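# Move the bone from the tray onto the table

## Task

Lift the bone out of the tray and set it down on the table next to the tray, while the apple, the ball and the root all remain inside the tray.

## Robot and tools

Robot: two arms, left_arm and right_arm, each ending in a five-finger hand. left_arm carries a left hand, the mirror of the right hand on right_arm. Base positions in the scene frame: left_arm (-0.019, +0.246, +0.017) m, right_arm (+0.009, -0.235, +0.021) m, each turned very slightly about z. A camera stand sits behind the arms.

Frames. The scene frame has its origin at table-top height midway between the nominal bases, +z up, +x out over the table, and left_arm on the +y side (arm names do not match image sides). Fixed cameras and the table use the scene frame. Each arm reports its hand pose, velocities and Hand target in its own base frame. Every pose offset you send is measured along the axes of that arm's current Hand target.

Hand point: a point 0.15 m out from the wrist mounting face and 0.05 m in front of the palm. Its +z runs along the straightened fingers, +y points out of the palm, +x runs across the palm away from the thumb on the right hand and toward the thumb on the left hand. Straight fingers extend 0.06 to 0.07 m past the point along +z and sit 0.06 m behind it along -y. A bracket on the little-finger side of the wrist sticks out and can strike things. The arm tracks commands loosely; resting 1 to 3 cm (sometimes 5 cm) off, usually low, is normal and not a sign of contact.

The 28-number row (all values in [-1, 1], always all 28 even if one arm moves): left_arm dx, dy, dz, rx, ry, rz, then left hand little, ring, middle, index, thumb_bend, thumb_turn, force_limit, speed; then the same 14 for right_arm. The six pose numbers are an offset, not a pose: they count from that arm's Hand target as it stood when the action or move began, in that target's own axes; 1.0 equals 0.6 m of travel or 180 degrees of turn, and rx, ry, rz form one rotation vector. Repeating an offset moves the arm further again. Sending six zeros re-commands the current Hand target. The controller clips commanded orientation to within 40 degrees of the measured one.

Hand numbers are absolute targets, not offsets. Fingers and thumb_bend: +1 straight/open, -1 curled/closed. thumb_turn: +1 beside the palm, -1 swung in front of the palm facing the fingers. force_limit maps -1 to about 0 N and +1 to 10 N at the fingertip (15 N for the two thumb motors). speed rises from nearly zero at -1 to full at +0.48 and stays full up to +1. With the thumb turned in front, the hand can enclose objects roughly 0.035 to 0.065 m thick, or a handle down to 0.025 m. For a soft grip close at speed -0.94 or below. A hand motor only starts when its target changes by at least 0.002. To leave a hand unchanged, resend the eight hand numbers of the last row you actually sent for it; if none yet, send its hand_measured six values plus its hand_force_limit and hand_speed.

Tools.
execute_actions: actions is a list of actions; each action is a list of up to 15 rows, one per 1/30 s step (0.5 s per action); a short list repeats its final row. Every row in an action is an offset from the same starting Hand target. cameras picks images by name; images come by default only when actions is empty.
move: target is one row or a list of up to 15 rows, all offsets from the same starting Hand targets; the hand point travels in a straight line. speed is top speed in m/s (0.002 to 4.3, default 0.25; turning up to twice that in rad/s), one value or one per target. blend (m) rounds corners between listed targets; 0 stops at each. blocking=false returns early while the motion continues. Paths do not avoid obstacles or the other arm. A move lasts at most 10 s of path. The result adds a move: line giving the ending (done, off_target, moving, held, fault) and any limits (paced = commanded pose clipped; held = steps withheld).
wait: seconds from 0 to 10; arms hold their last command.
stop: brakes a running move.
zoom_image: camera and region [x0, y0, x1, y1] in that image's pixels, at most 504 by 504, on the newest images.
show_instructions: shows reference pages.
finished_scene: scene (integer) ends the current scene; irreversible.

Cameras: cam_head_left and cam_head_right (896x504), cam_high (896x504), cam_left_wrist and cam_right_wrist (672x504, fisheye).

Results: end_effector_position (m) and end_effector_quat_wxyz, Hand target (base frame of each arm), joint positions, velocities (may read within noise), torques, plus hand_measured, hand_stopped_by (moving, target, force, stalled, fault), hand_load_n (positive when something pushes a finger open; a drop toward 0 means a lost grip), hand_force_limit, hand_speed. MOTOR HOT warns of heating; at 100 °C an arm drops (OVER-TEMPERATURE FAULT). Holding loads, stretching out, or pushing against an unreachable pose heats motors.

Avoid: dropping the bone or releasing it while it moves, fast contact with the table or tray, pressing far past a contact, squeezing too hard or swinging a load fast, any contact between the two arms or one hand gripping the other, routing a path near an arm's own base, and anything leaving the table. A blocked arm keeps pushing until commanded back past its hand point.

Each tool is called after "Request:" as name([rows], argument=value, ...), one row to a line, values as JSON.

Reference images:

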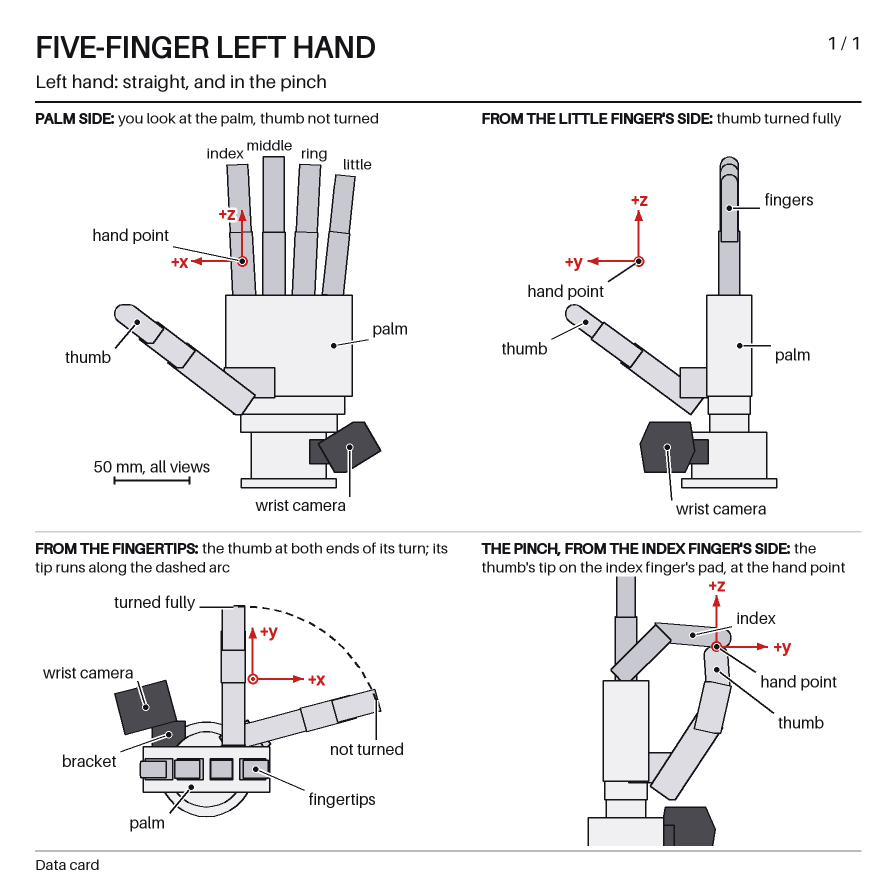

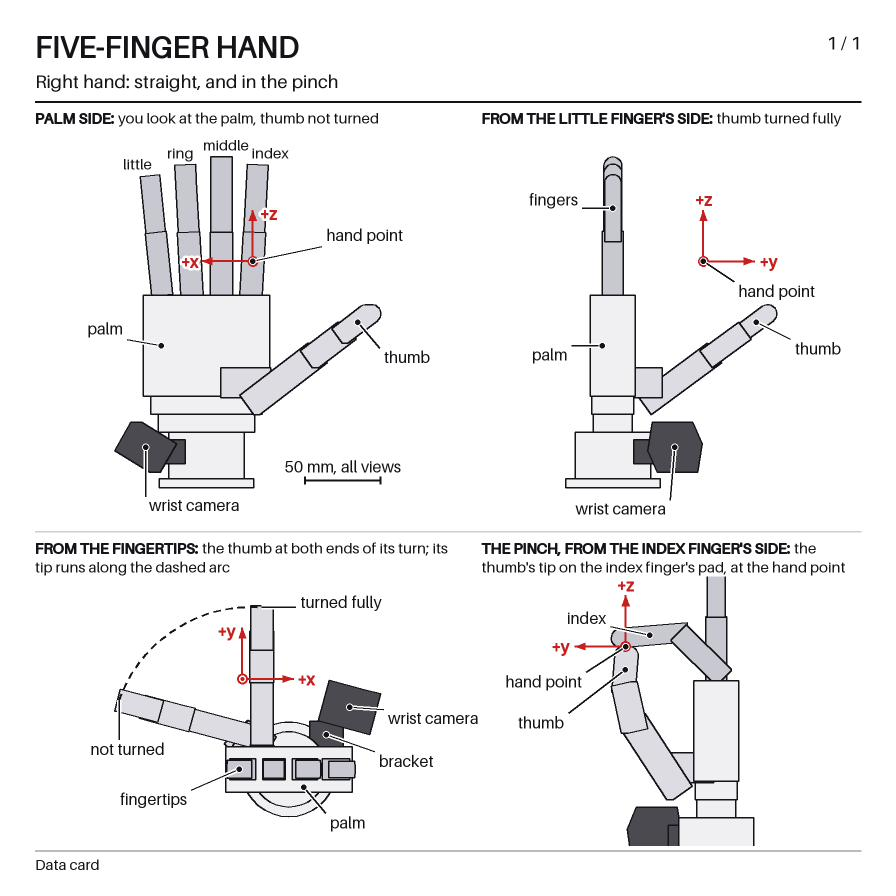

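## Session

Request:
execute_actions(actions=[])

Scene clock: 0.00 s.
left_arm: end_effector_position=(+0.4493, +0.0014, +0.0820) hand_measured=(+1.000, +1.000, +1.000, +1.000, +1.000, +1.000) hand_load_n=(+0.0, +0.0, +0.0, +0.0, +0.0, +0.0) hand_stopped_by=(target, target, target, target, target, target) hand_force_limit=0.00 hand_speed=-0.80 end_effector_quat_wxyz=(+0.190, -0.530, +0.823, -0.072) | right_arm: end_effector_position=(+0.3792, -0.1843, +0.1481) hand_measured=(+1.000, +1.000, +1.000, +1.000, +1.000, +1.000) hand_load_n=(+0.0, +0.0, +0.0, +0.0, +0.0, +0.0) hand_stopped_by=(target, target, target, target, target, target) hand_force_limit=0.00 hand_speed=-0.80 end_effector_quat_wxyz=(+0.173, +0.421, +0.890, -0.016)
Joint positions: left_arm=[-0.028 1.492 1.064 -0.744 -0.093 0.418] | right_arm=[-0.57 1.123 0.809 -0.908 -0.011 1.886]
Joint velocities: within noise
Joint torques (N m): no reading
Heat: left arm: hottest shoulder 31 °C; right arm: hottest elbow 34 °C.
Hand target: left_arm +0.4572, +0.0012, +0.0868; +0.196, -0.530, +0.822, -0.076 | right_arm +0.3870, -0.1892, +0.1608; +0.186, +0.420, +0.888, -0.018

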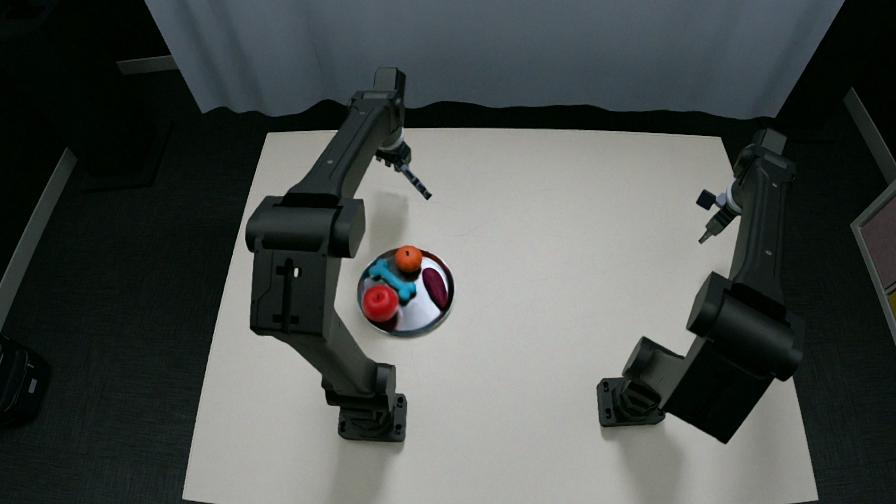

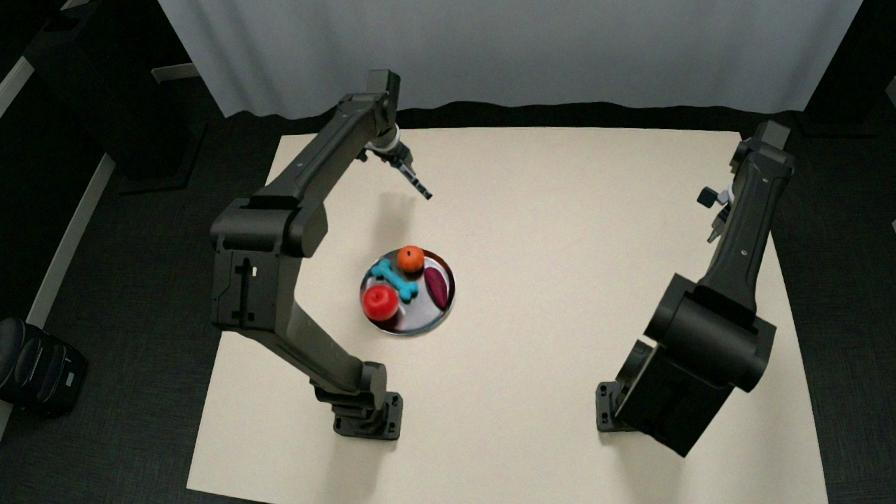

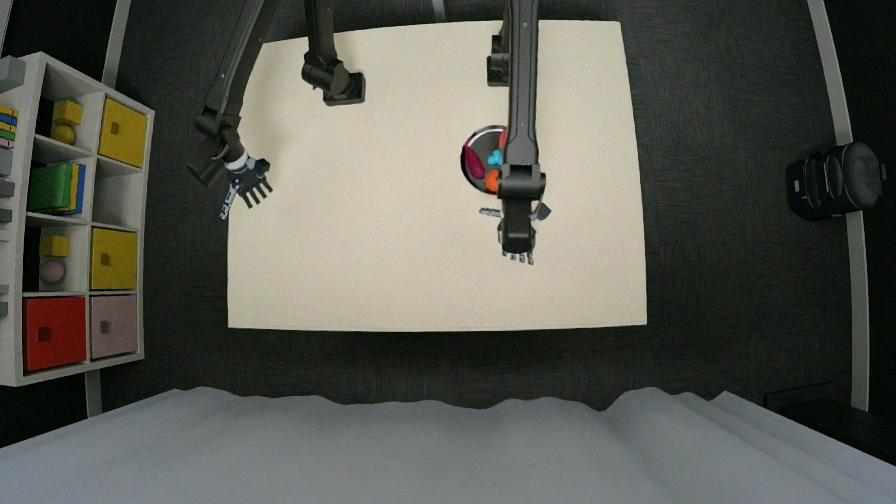

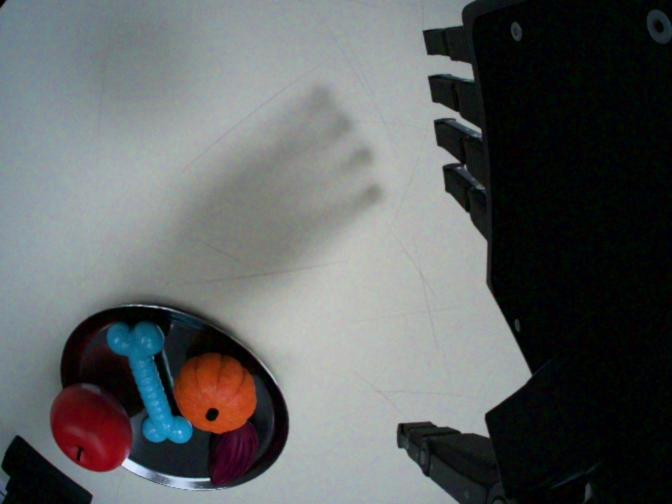

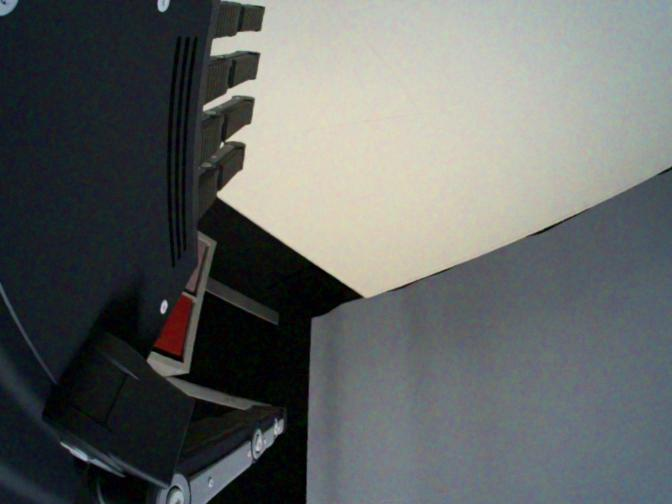

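Request:
zoom_image(camera="cam_head_left", region=[345, 230, 475, 350])

Request:
zoom_image(camera="cam_left_wrist", region=[30, 280, 320, 504])

Scaled by 3.877 from the camera's 896x504 image, which has a finer 1280x720 frame.

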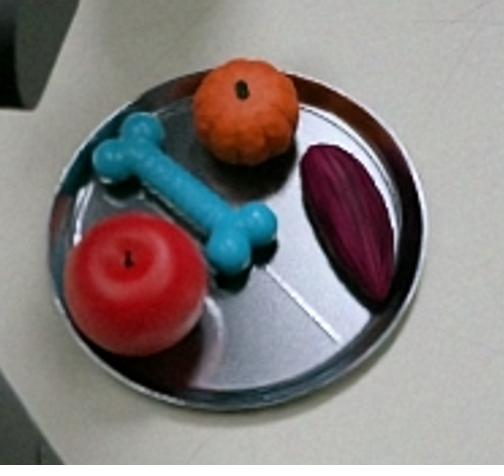

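Scaled by 1.738 from the camera's 672x504 image, which has a finer 960x720 frame.

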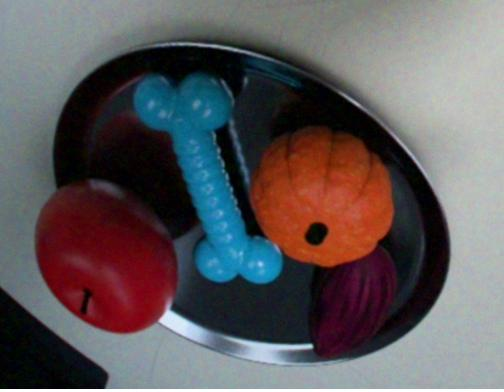

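Request:
move(target=[0.1153,0.2042,-0.1837,0.2308,0.1206,0.0211,1,1,0.1,0.1,0.5,-1,0,0,0,0,0,0,0,0,1,1,1,1,1,1,0,-0.8], cameras=["all"])

Scene clock: 114.67 s.
left_arm: end_effector_position=(+0.2865, -0.0219, +0.1305) hand_measured=(+1.000, +1.000, +0.100, +0.100, +0.500, -1.000) hand_load_n=(+0.0, +0.0, +0.0, +0.0, +0.0, +0.0) hand_stopped_by=(target, target, target, target, target, target) hand_force_limit=0.00 hand_speed=0.00 end_effector_quat_wxyz=(+0.214, -0.373, +0.781, -0.453) | right_arm: end_effector_position=(+0.3792, -0.1843, +0.1481) hand_measured=(+1.000, +1.000, +1.000, +1.000, +1.000, +1.000) hand_load_n=(+0.0, +0.0, +0.0, +0.0, +0.0, +0.0) hand_stopped_by=(target, target, target, target, target, target) hand_force_limit=0.00 hand_speed=-0.80 end_effector_quat_wxyz=(+0.173, +0.421, +0.890, -0.016)
Joint positions: left_arm=[0.427 0.804 0.505 -0.614 0.891 0.783] | right_arm=[-0.57 1.123 0.809 -0.908 -0.011 1.886]
Joint torques (N m): left_arm=[1.55 -3.84 7.56 0.43 0.6 0.15] | right_arm=[1.08 -2.14 9.89 1.06 -0.1 -0.08]
Heat: left arm: hottest elbow 36 °C; right arm: hottest elbow 51 °C.
Hand target: left_arm +0.2847, -0.0178, +0.1298; +0.217, -0.376, +0.780, -0.451 | right_arm +0.3870, -0.1892, +0.1608; +0.186, +0.420, +0.888, -0.018
Off the commanded pose: left_arm 0.005 m, 1 deg | right_arm 0.016 m, 2 deg.
move: off_target (right_arm)
camera_calibration:
cam_left_wrist: T_world_to_cam=[[0.25148, -0.514533, 0.819764, -0.185749], [-0.944776, -0.31439, 0.0925003, 0.252554], [0.210131, -0.797756, -0.565182, 0.115596], [0, 0, 0, 1]] pos_world=[0.261029, 0.0760438, 0.194242]

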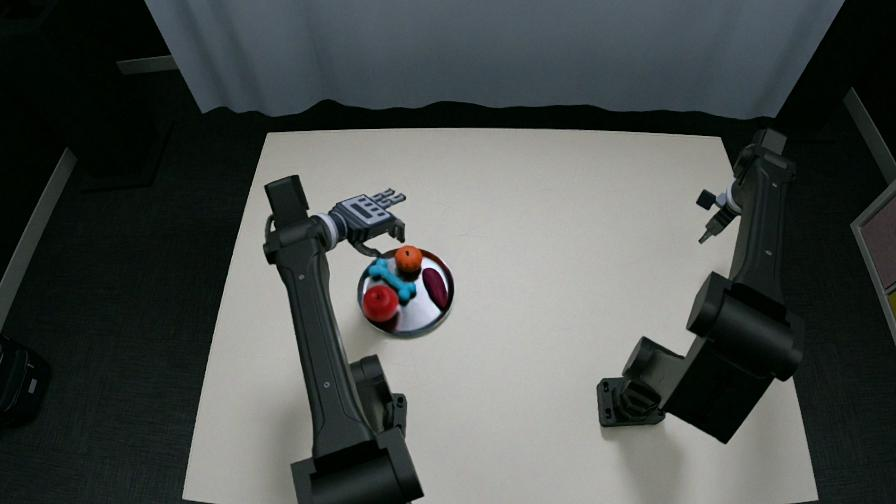

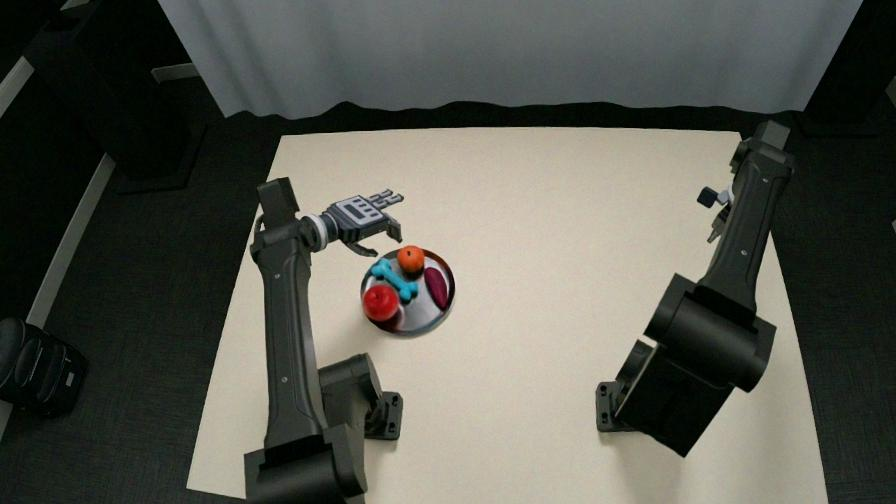

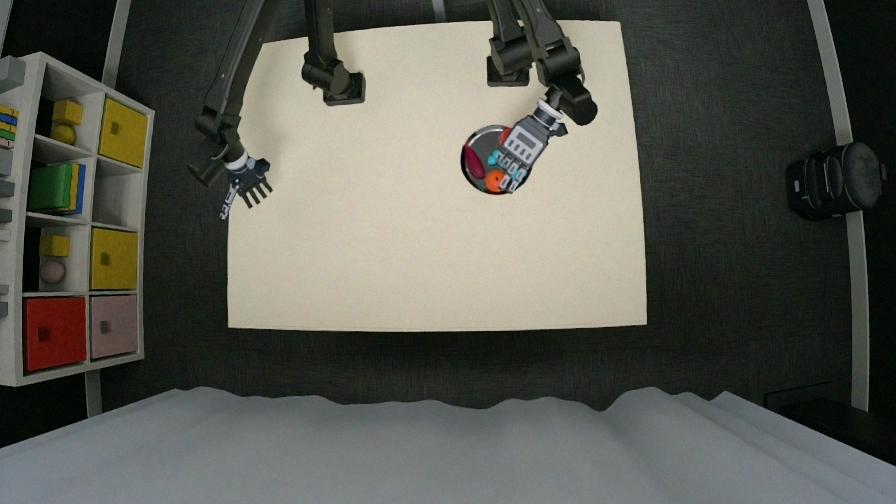

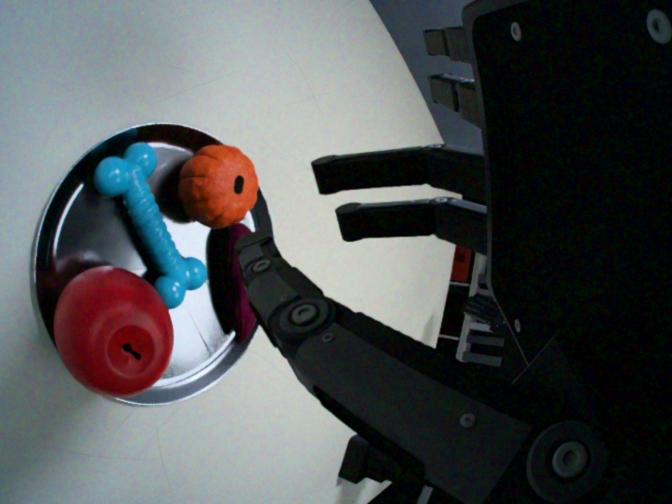

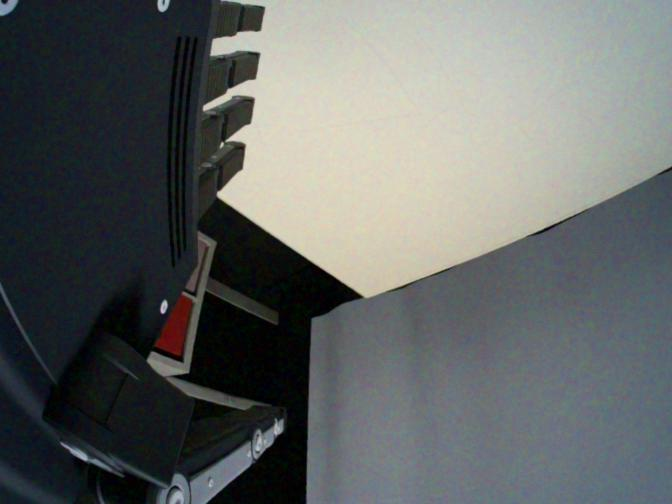

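Request:
move(target=[-0.0255,0.1345,0.05,0,-0.009,-0.005,1,1,0.1,0.1,0.5,-1,0,0,0,0,0,0,0,0,1,1,1,1,1,1,0,-0.8], cameras=["all"])

Scene clock: 146.17 s.
left_arm: end_effector_position=(+0.2828, +0.0006, +0.0487) hand_measured=(+1.000, +1.000, +0.100, +0.100, +0.500, -1.000) hand_load_n=(+0.0, +0.0, +0.0, +0.0, +0.0, +0.5) hand_stopped_by=(target, target, target, target, target, target) hand_force_limit=0.00 hand_speed=0.00 end_effector_quat_wxyz=(+0.223, -0.387, +0.774, -0.448) | right_arm: end_effector_position=(+0.3792, -0.1843, +0.1481) hand_measured=(+1.000, +1.000, +1.000, +1.000, +1.000, +1.000) hand_load_n=(+0.0, +0.0, +0.0, +0.0, +0.0, +0.0) hand_stopped_by=(target, target, target, target, target, target) hand_force_limit=0.00 hand_speed=-0.80 end_effector_quat_wxyz=(+0.173, +0.421, +0.890, -0.016)
Joint positions: left_arm=[0.519 0.984 0.355 -0.339 0.921 0.857] | right_arm=[-0.57 1.123 0.809 -0.908 -0.011 1.886]
Joint torques (N m): left_arm=[1.2 -2.67 6.3 1.16 0.64 0.08] | right_arm=[1.08 -2.2 9.91 1.06 -0.1 -0.08]
Heat: left arm: hottest elbow 36 °C; right arm: hottest elbow 52 °C.
Hand target: left_arm +0.2831, +0.0031, +0.0450; +0.225, -0.389, +0.774, -0.447 | right_arm +0.3870, -0.1892, +0.1608; +0.186, +0.420, +0.888, -0.018
Off the commanded pose: left_arm 0.004 m, 0 deg | right_arm 0.016 m, 2 deg.
move: off_target (right_arm)
camera_calibration:
cam_left_wrist: T_world_to_cam=[[0.269477, -0.507435, 0.818469, -0.111104], [-0.932364, -0.35017, 0.0898775, 0.260351], [0.240997, -0.787331, -0.567477, 0.0794969], [0, 0, 0, 1]] pos_world=[0.253523, 0.0973794, 0.112648]

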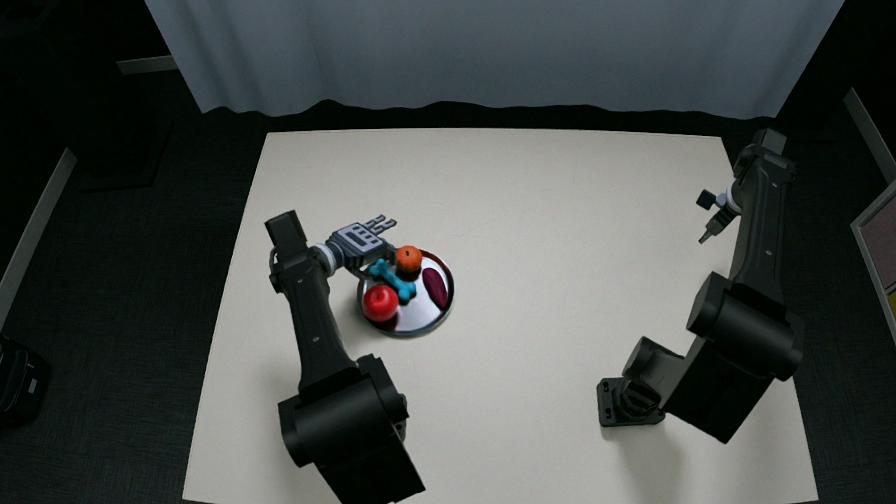

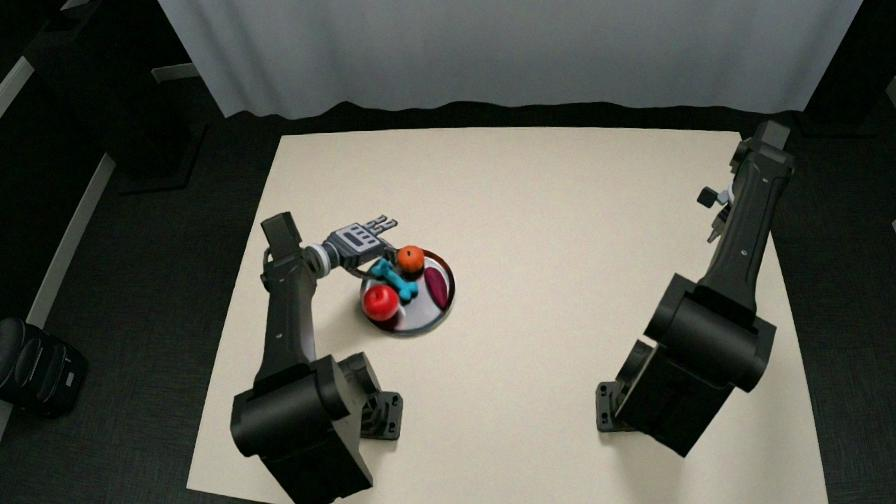

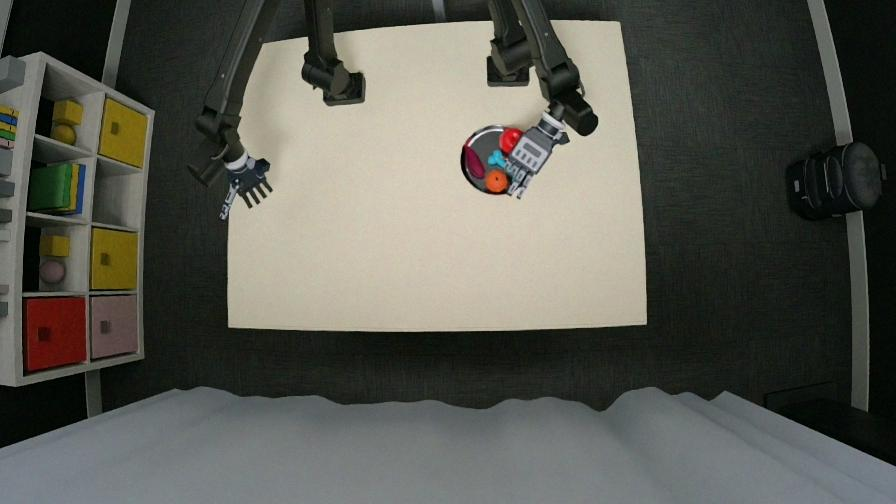

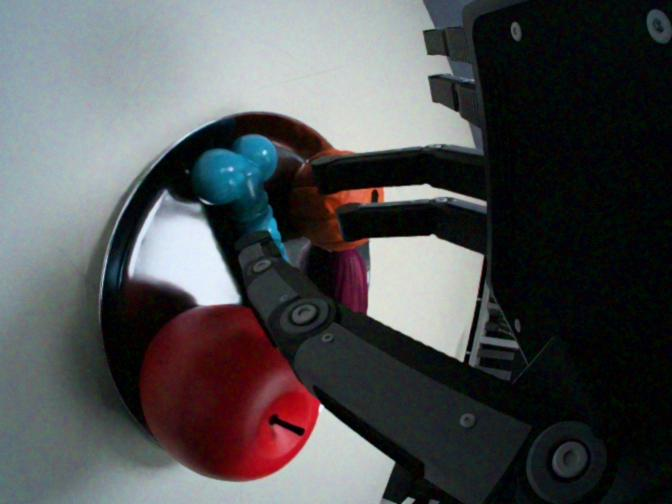

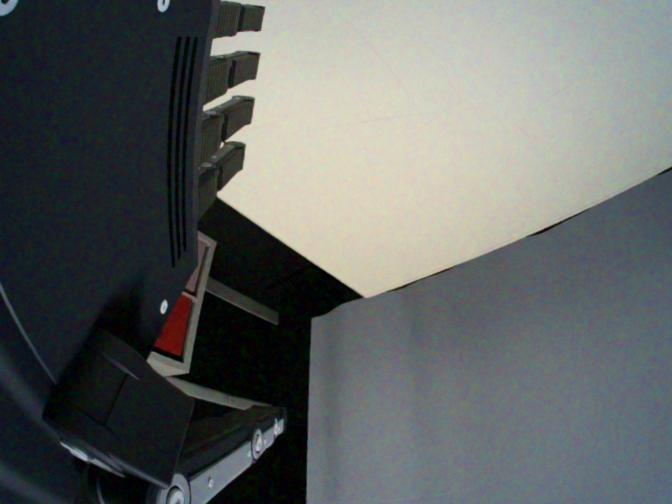

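Request:
move(target=[0.0057,0.0367,0.0265,0,0,0,1,1,0.1,0.1,0.5,-1,0,0,0,0,0,0,0,0,1,1,1,1,1,1,0,-0.8], speed=0.1, cameras=["cam_left_wrist","cam_head_left"])

Request:
zoom_image(camera="cam_left_wrist", region=[80, 80, 440, 380])

Request:
zoom_image(camera="cam_head_left", region=[325, 200, 475, 350])

Scene clock: 170.67 s.
left_arm: end_effector_position=(+0.2853, +0.0011, +0.0252) hand_measured=(+1.000, +1.000, +0.100, +0.100, +0.500, -1.000) hand_load_n=(+0.0, +0.0, +0.0, -0.5, +0.0, +0.0) hand_stopped_by=(target, target, target, target, target, target) hand_force_limit=0.00 hand_speed=0.00 end_effector_quat_wxyz=(+0.231, -0.385, +0.772, -0.450) | right_arm: end_effector_position=(+0.3792, -0.1843, +0.1481) hand_measured=(+1.000, +1.000, +1.000, +1.000, +1.000, +1.000) hand_load_n=(+0.0, +0.0, +0.0, +0.0, +0.0, +0.0) hand_stopped_by=(target, target, target, target, target, target) hand_force_limit=0.00 hand_speed=-0.80 end_effector_quat_wxyz=(+0.173, +0.421, +0.890, -0.016)
Joint positions: left_arm=[0.519 1.063 0.308 -0.188 0.922 0.844] | right_arm=[-0.57 1.123 0.809 -0.908 -0.011 1.886]
Joint torques (N m): left_arm=[-0.73 -3.02 5.56 1.26 0.19 0.01] | right_arm=[1.03 -2.2 9.91 1.07 -0.09 -0.08]
Heat: left arm: hottest elbow 36 °C; right arm: hottest elbow 52 °C.
Hand target: left_arm +0.2833, -0.0014, +0.0179; +0.224, -0.388, +0.774, -0.447 | right_arm +0.3870, -0.1892, +0.1608; +0.186, +0.420, +0.888, -0.018
Off the commanded pose: left_arm 0.008 m, 1 deg | right_arm 0.016 m, 2 deg.
move: off_target (right_arm)
camera_calibration:
cam_left_wrist: T_world_to_cam=[[0.258401, -0.508818, 0.821178, -0.089275], [-0.932016, -0.354914, 0.073367, 0.265236], [0.254117, -0.784309, -0.565937, 0.0621615], [0, 0, 0, 1]] pos_world=[0.254477, 0.0974651, 0.0890305]
Images, in order (width x height): cam_head_left 896x504, cam_left_wrist 672x504.

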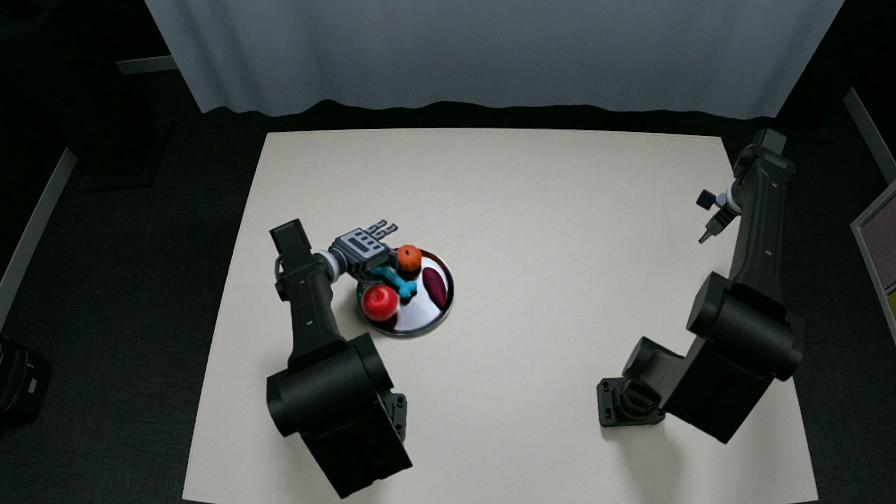

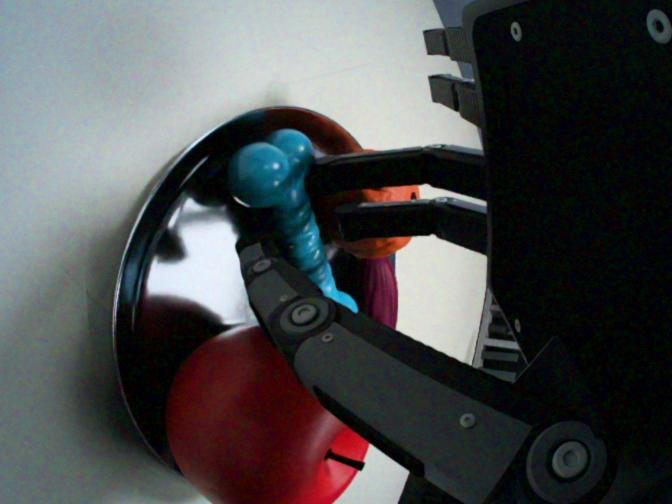

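Scaled by 1.400 from the camera's 672x504 image, which has a finer 960x720 frame.

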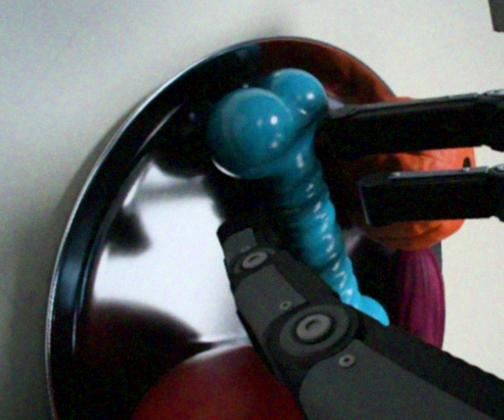

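Scaled by 3.360 from the camera's 896x504 image, which has a finer 1280x720 frame.

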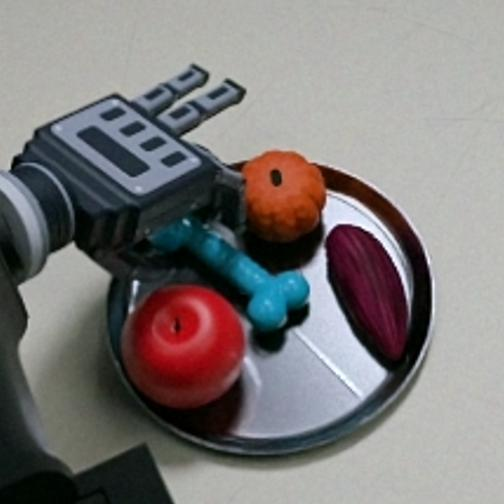

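Request:
move([
  [0.0067,-0.0213,-0.0032,0,0,0,1,1,0.1,0.1,0.5,-1,0,0,0,0,0,0,0,0,1,1,1,1,1,1,0,-0.8],
  [0.0067,0.0075,0.0135,0,0,0,1,1,0.1,0.1,0.5,-1,0,0,0,0,0,0,0,0,1,1,1,1,1,1,0,-0.8],
], speed=0.08, cameras=["cam_left_wrist","cam_head_left"])

Request:
zoom_image(camera="cam_left_wrist", region=[80, 80, 440, 380])

Request:
zoom_image(camera="cam_head_left", region=[325, 200, 475, 350])

Scene clock: 181.10 s.
left_arm: end_effector_position=(+0.2900, -0.0021, +0.0206) hand_measured=(+1.000, +1.000, +0.100, +0.100, +0.500, -1.000) hand_load_n=(+0.0, +0.0, +0.5, +0.0, +0.0, +0.5) hand_stopped_by=(target, target, target, target, target, target) hand_force_limit=0.00 hand_speed=0.00 end_effector_quat_wxyz=(+0.238, -0.382, +0.771, -0.450) | right_arm: end_effector_position=(+0.3792, -0.1843, +0.1481) hand_measured=(+1.000, +1.000, +1.000, +1.000, +1.000, +1.000) hand_load_n=(+0.0, +0.0, +0.0, +0.0, +0.0, +0.0) hand_stopped_by=(target, target, target, target, target, target) hand_force_limit=0.00 hand_speed=-0.80 end_effector_quat_wxyz=(+0.173, +0.421, +0.890, -0.016)
Joint positions: left_arm=[0.496 1.081 0.293 -0.112 0.908 0.81] | right_arm=[-0.57 1.123 0.809 -0.908 -0.011 1.886]
Joint torques (N m): left_arm=[-1.38 -2.61 5.04 1.01 0.08 0] | right_arm=[1.03 -2.2 9.92 1.06 -0.1 -0.08]
Heat: left arm: hottest elbow 36 °C; right arm: hottest elbow 53 °C.
Hand target: left_arm +0.2847, -0.0073, +0.0100; +0.225, -0.389, +0.774, -0.447 | right_arm +0.3870, -0.1892, +0.1608; +0.186, +0.420, +0.888, -0.018
Off the commanded pose: left_arm 0.013 m, 2 deg | right_arm 0.016 m, 2 deg.
move: off_target (left_arm, right_arm)
camera_calibration:
cam_left_wrist: T_world_to_cam=[[0.248462, -0.513348, 0.821426, -0.085444], [-0.932218, -0.357085, 0.0588146, 0.269153], [0.263127, -0.780361, -0.567275, 0.0531827], [0, 0, 0, 1]] pos_world=[0.258145, 0.0937496, 0.084525]
Images, in order (width x height): cam_head_left 896x504, cam_left_wrist 672x504.

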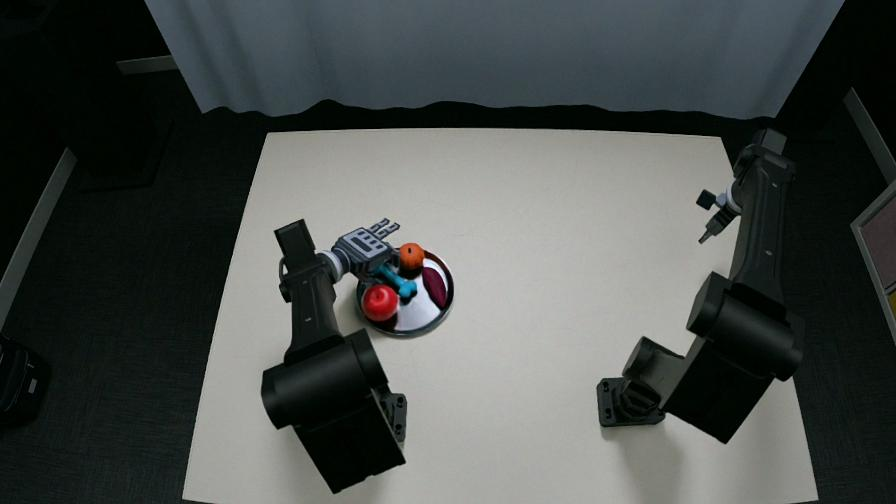

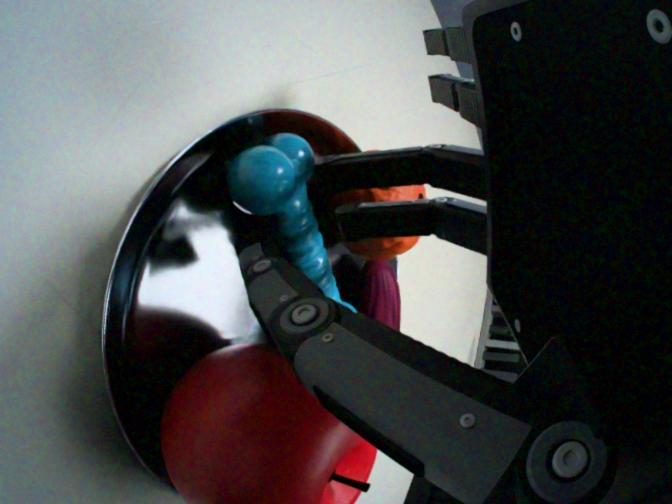

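Scaled by 1.400 from the camera's 672x504 image, which has a finer 960x720 frame.

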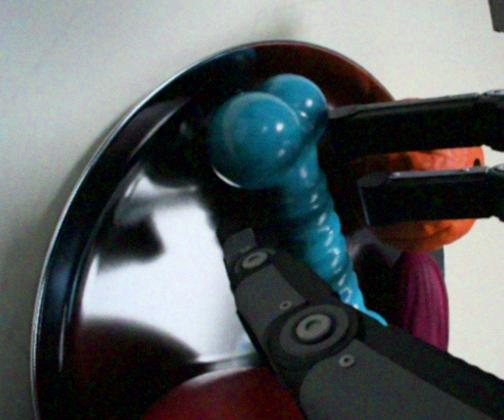

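Scaled by 3.360 from the camera's 896x504 image, which has a finer 1280x720 frame.

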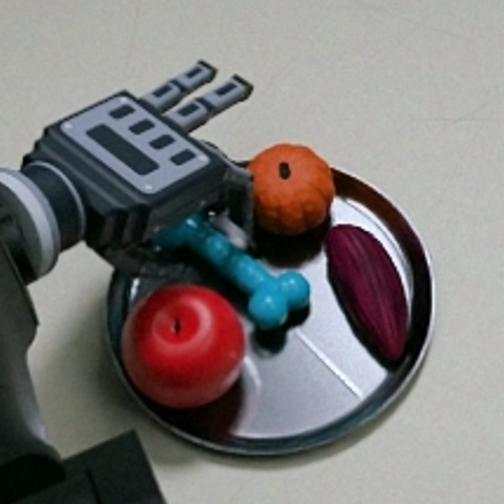

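Request:
move(target=[-0.0052,-0.0335,-0.0253,0,0,0,1,1,0.1,0.1,0.5,-1,0,0,0,0,0,0,0,0,1,1,1,1,1,1,0,-0.8], speed=0.08, cameras=["cam_left_wrist","cam_head_left"])

Request:
zoom_image(camera="cam_left_wrist", region=[80, 80, 440, 380])

Request:
zoom_image(camera="cam_head_left", region=[325, 200, 475, 350])

Scene clock: 197.43 s.
left_arm: end_effector_position=(+0.2722, -0.0111, +0.0224) hand_measured=(+1.000, +1.000, +0.100, +0.100, +0.500, -1.000) hand_load_n=(+0.0, -0.5, +0.0, +0.0, +0.0, -0.5) hand_stopped_by=(target, target, target, target, target, target) hand_force_limit=0.00 hand_speed=0.00 end_effector_quat_wxyz=(+0.208, -0.399, +0.772, -0.449) | right_arm: end_effector_position=(+0.3792, -0.1843, +0.1481) hand_measured=(+1.000, +1.000, +1.000, +1.000, +1.000, +1.000) hand_load_n=(+0.0, +0.0, +0.0, +0.0, +0.0, +0.0) hand_stopped_by=(target, target, target, target, target, target) hand_force_limit=0.00 hand_speed=-0.80 end_effector_quat_wxyz=(+0.173, +0.421, +0.890, -0.016)
Joint positions: left_arm=[0.496 1.029 0.293 -0.237 0.905 0.816] | right_arm=[-0.57 1.123 0.809 -0.908 -0.011 1.886]
Joint torques (N m): left_arm=[0.56 -5.66 8.54 0.5 0.62 0.07] | right_arm=[1.08 -2.2 9.92 1.06 -0.1 -0.08]
Heat: left arm: hottest elbow 35 °C; right arm: hottest elbow 53 °C.
Hand target: left_arm +0.2841, -0.0029, +0.0350; +0.225, -0.389, +0.774, -0.447 | right_arm +0.3870, -0.1892, +0.1608; +0.186, +0.420, +0.888, -0.018
Off the commanded pose: left_arm 0.019 m, 2 deg | right_arm 0.016 m, 2 deg.
move: off_target (left_arm, right_arm)
camera_calibration:
cam_left_wrist: T_world_to_cam=[[0.299097, -0.48996, 0.818828, -0.100603], [-0.92685, -0.353231, 0.127193, 0.246353], [0.226916, -0.796974, -0.55977, 0.0614611], [0, 0, 0, 1]] pos_world=[0.244476, 0.0867105, 0.0854468]
Images, in order (width x height): cam_head_left 896x504, cam_left_wrist 672x504.

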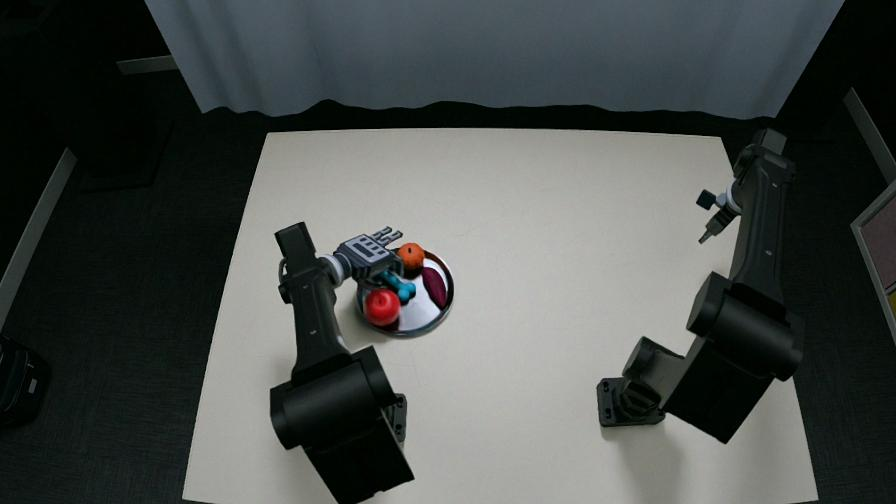

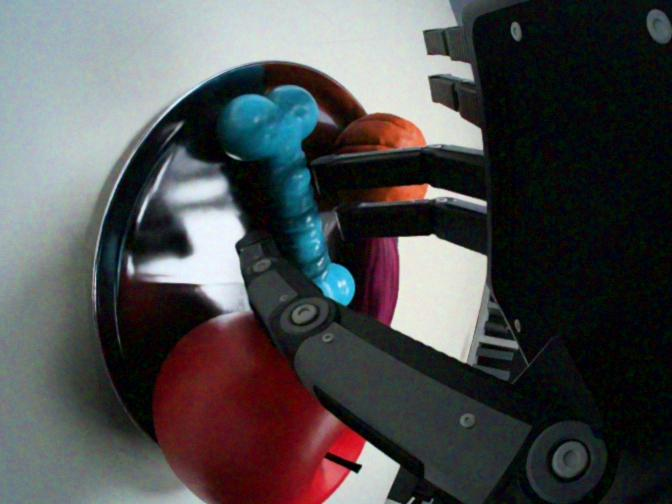

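Scaled by 1.400 from the camera's 672x504 image, which has a finer 960x720 frame.

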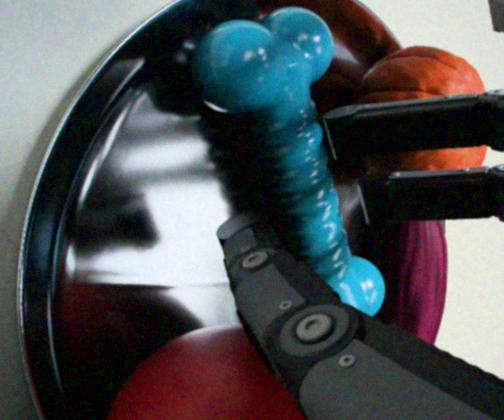

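Scaled by 3.360 from the camera's 896x504 image, which has a finer 1280x720 frame.

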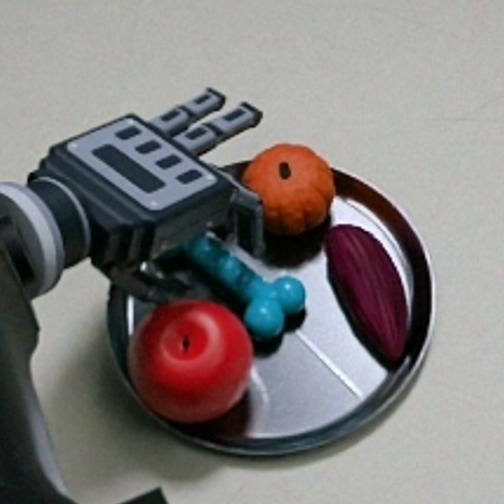

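Request:
move(target=[0.0273,0.0477,0.016,0,0,0,1,1,0.1,0.1,0.5,-1,0,0,0,0,0,0,0,0,1,1,1,1,1,1,0,-0.8], speed=0.06, cameras=["cam_left_wrist","cam_head_left"])

Request:
zoom_image(camera="cam_left_wrist", region=[80, 80, 440, 380])

Request:
zoom_image(camera="cam_head_left", region=[325, 200, 475, 350])

Scene clock: 206.40 s.
left_arm: end_effector_position=(+0.2717, -0.0113, +0.0106) hand_measured=(+1.000, +1.000, +0.100, +0.100, +0.500, -1.000) hand_load_n=(+0.0, +0.0, +0.0, +0.0, +0.0, -0.5) hand_stopped_by=(target, target, target, target, target, target) hand_force_limit=0.00 hand_speed=0.00 end_effector_quat_wxyz=(+0.229, -0.387, +0.773, -0.448) | right_arm: end_effector_position=(+0.3792, -0.1843, +0.1481) hand_measured=(+1.000, +1.000, +1.000, +1.000, +1.000, +1.000) hand_load_n=(+0.0, +0.0, +0.0, +0.0, +0.0, +0.0) hand_stopped_by=(target, target, target, target, target, target) hand_force_limit=0.00 hand_speed=-0.80 end_effector_quat_wxyz=(+0.173, +0.421, +0.890, -0.016)
Joint positions: left_arm=[0.496 1.048 0.247 -0.126 0.905 0.817] | right_arm=[-0.57 1.123 0.809 -0.908 -0.011 1.886]
Joint torques (N m): left_arm=[-0.91 -2.67 5.41 1.07 0.47 -0.01] | right_arm=[1.03 -2.2 9.91 1.05 -0.1 -0.08]
Heat: left arm: hottest elbow 36 °C; right arm: hottest elbow 53 °C.
Hand target: left_arm +0.2694, -0.0126, +0.0053; +0.225, -0.389, +0.774, -0.447 | right_arm +0.3870, -0.1892, +0.1608; +0.186, +0.420, +0.888, -0.018
Off the commanded pose: left_arm 0.006 m, 1 deg | right_arm 0.016 m, 2 deg.
move: off_target (right_arm)
camera_calibration:
cam_left_wrist: T_world_to_cam=[[0.264793, -0.508768, 0.81917, -0.0817858], [-0.931312, -0.355235, 0.080413, 0.249026], [0.250087, -0.784195, -0.567886, 0.048727], [0, 0, 0, 1]] pos_world=[0.241391, 0.0850645, 0.0746429]
Images, in order (width x height): cam_head_left 896x504, cam_left_wrist 672x504.

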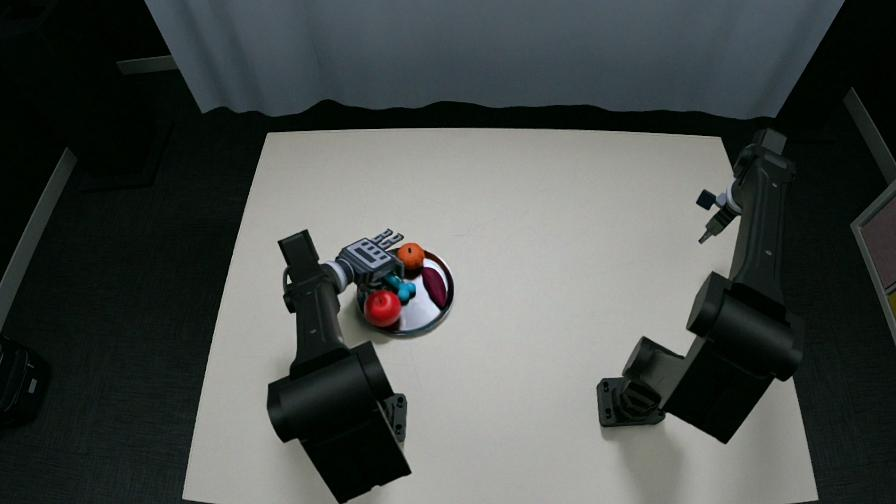

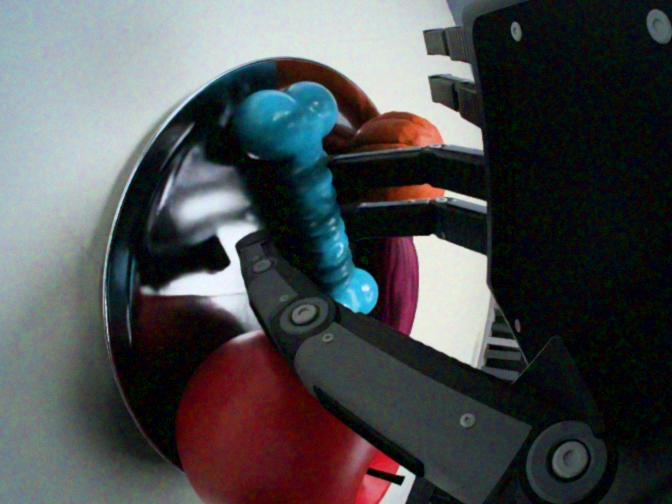

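Scaled by 1.400 from the camera's 672x504 image, which has a finer 960x720 frame.

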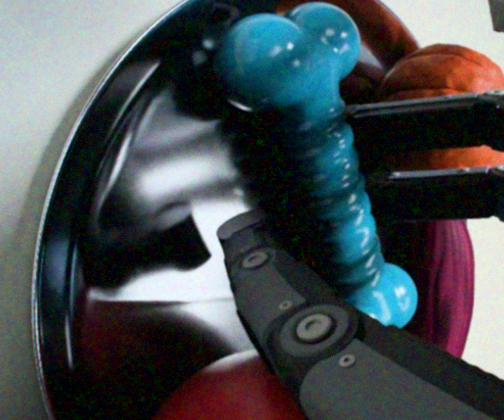

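Scaled by 3.360 from the camera's 896x504 image, which has a finer 1280x720 frame.

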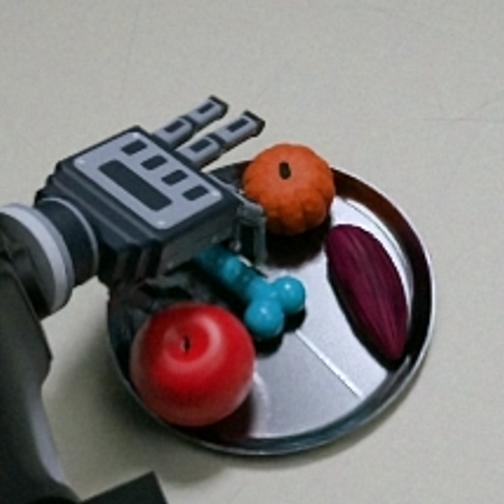

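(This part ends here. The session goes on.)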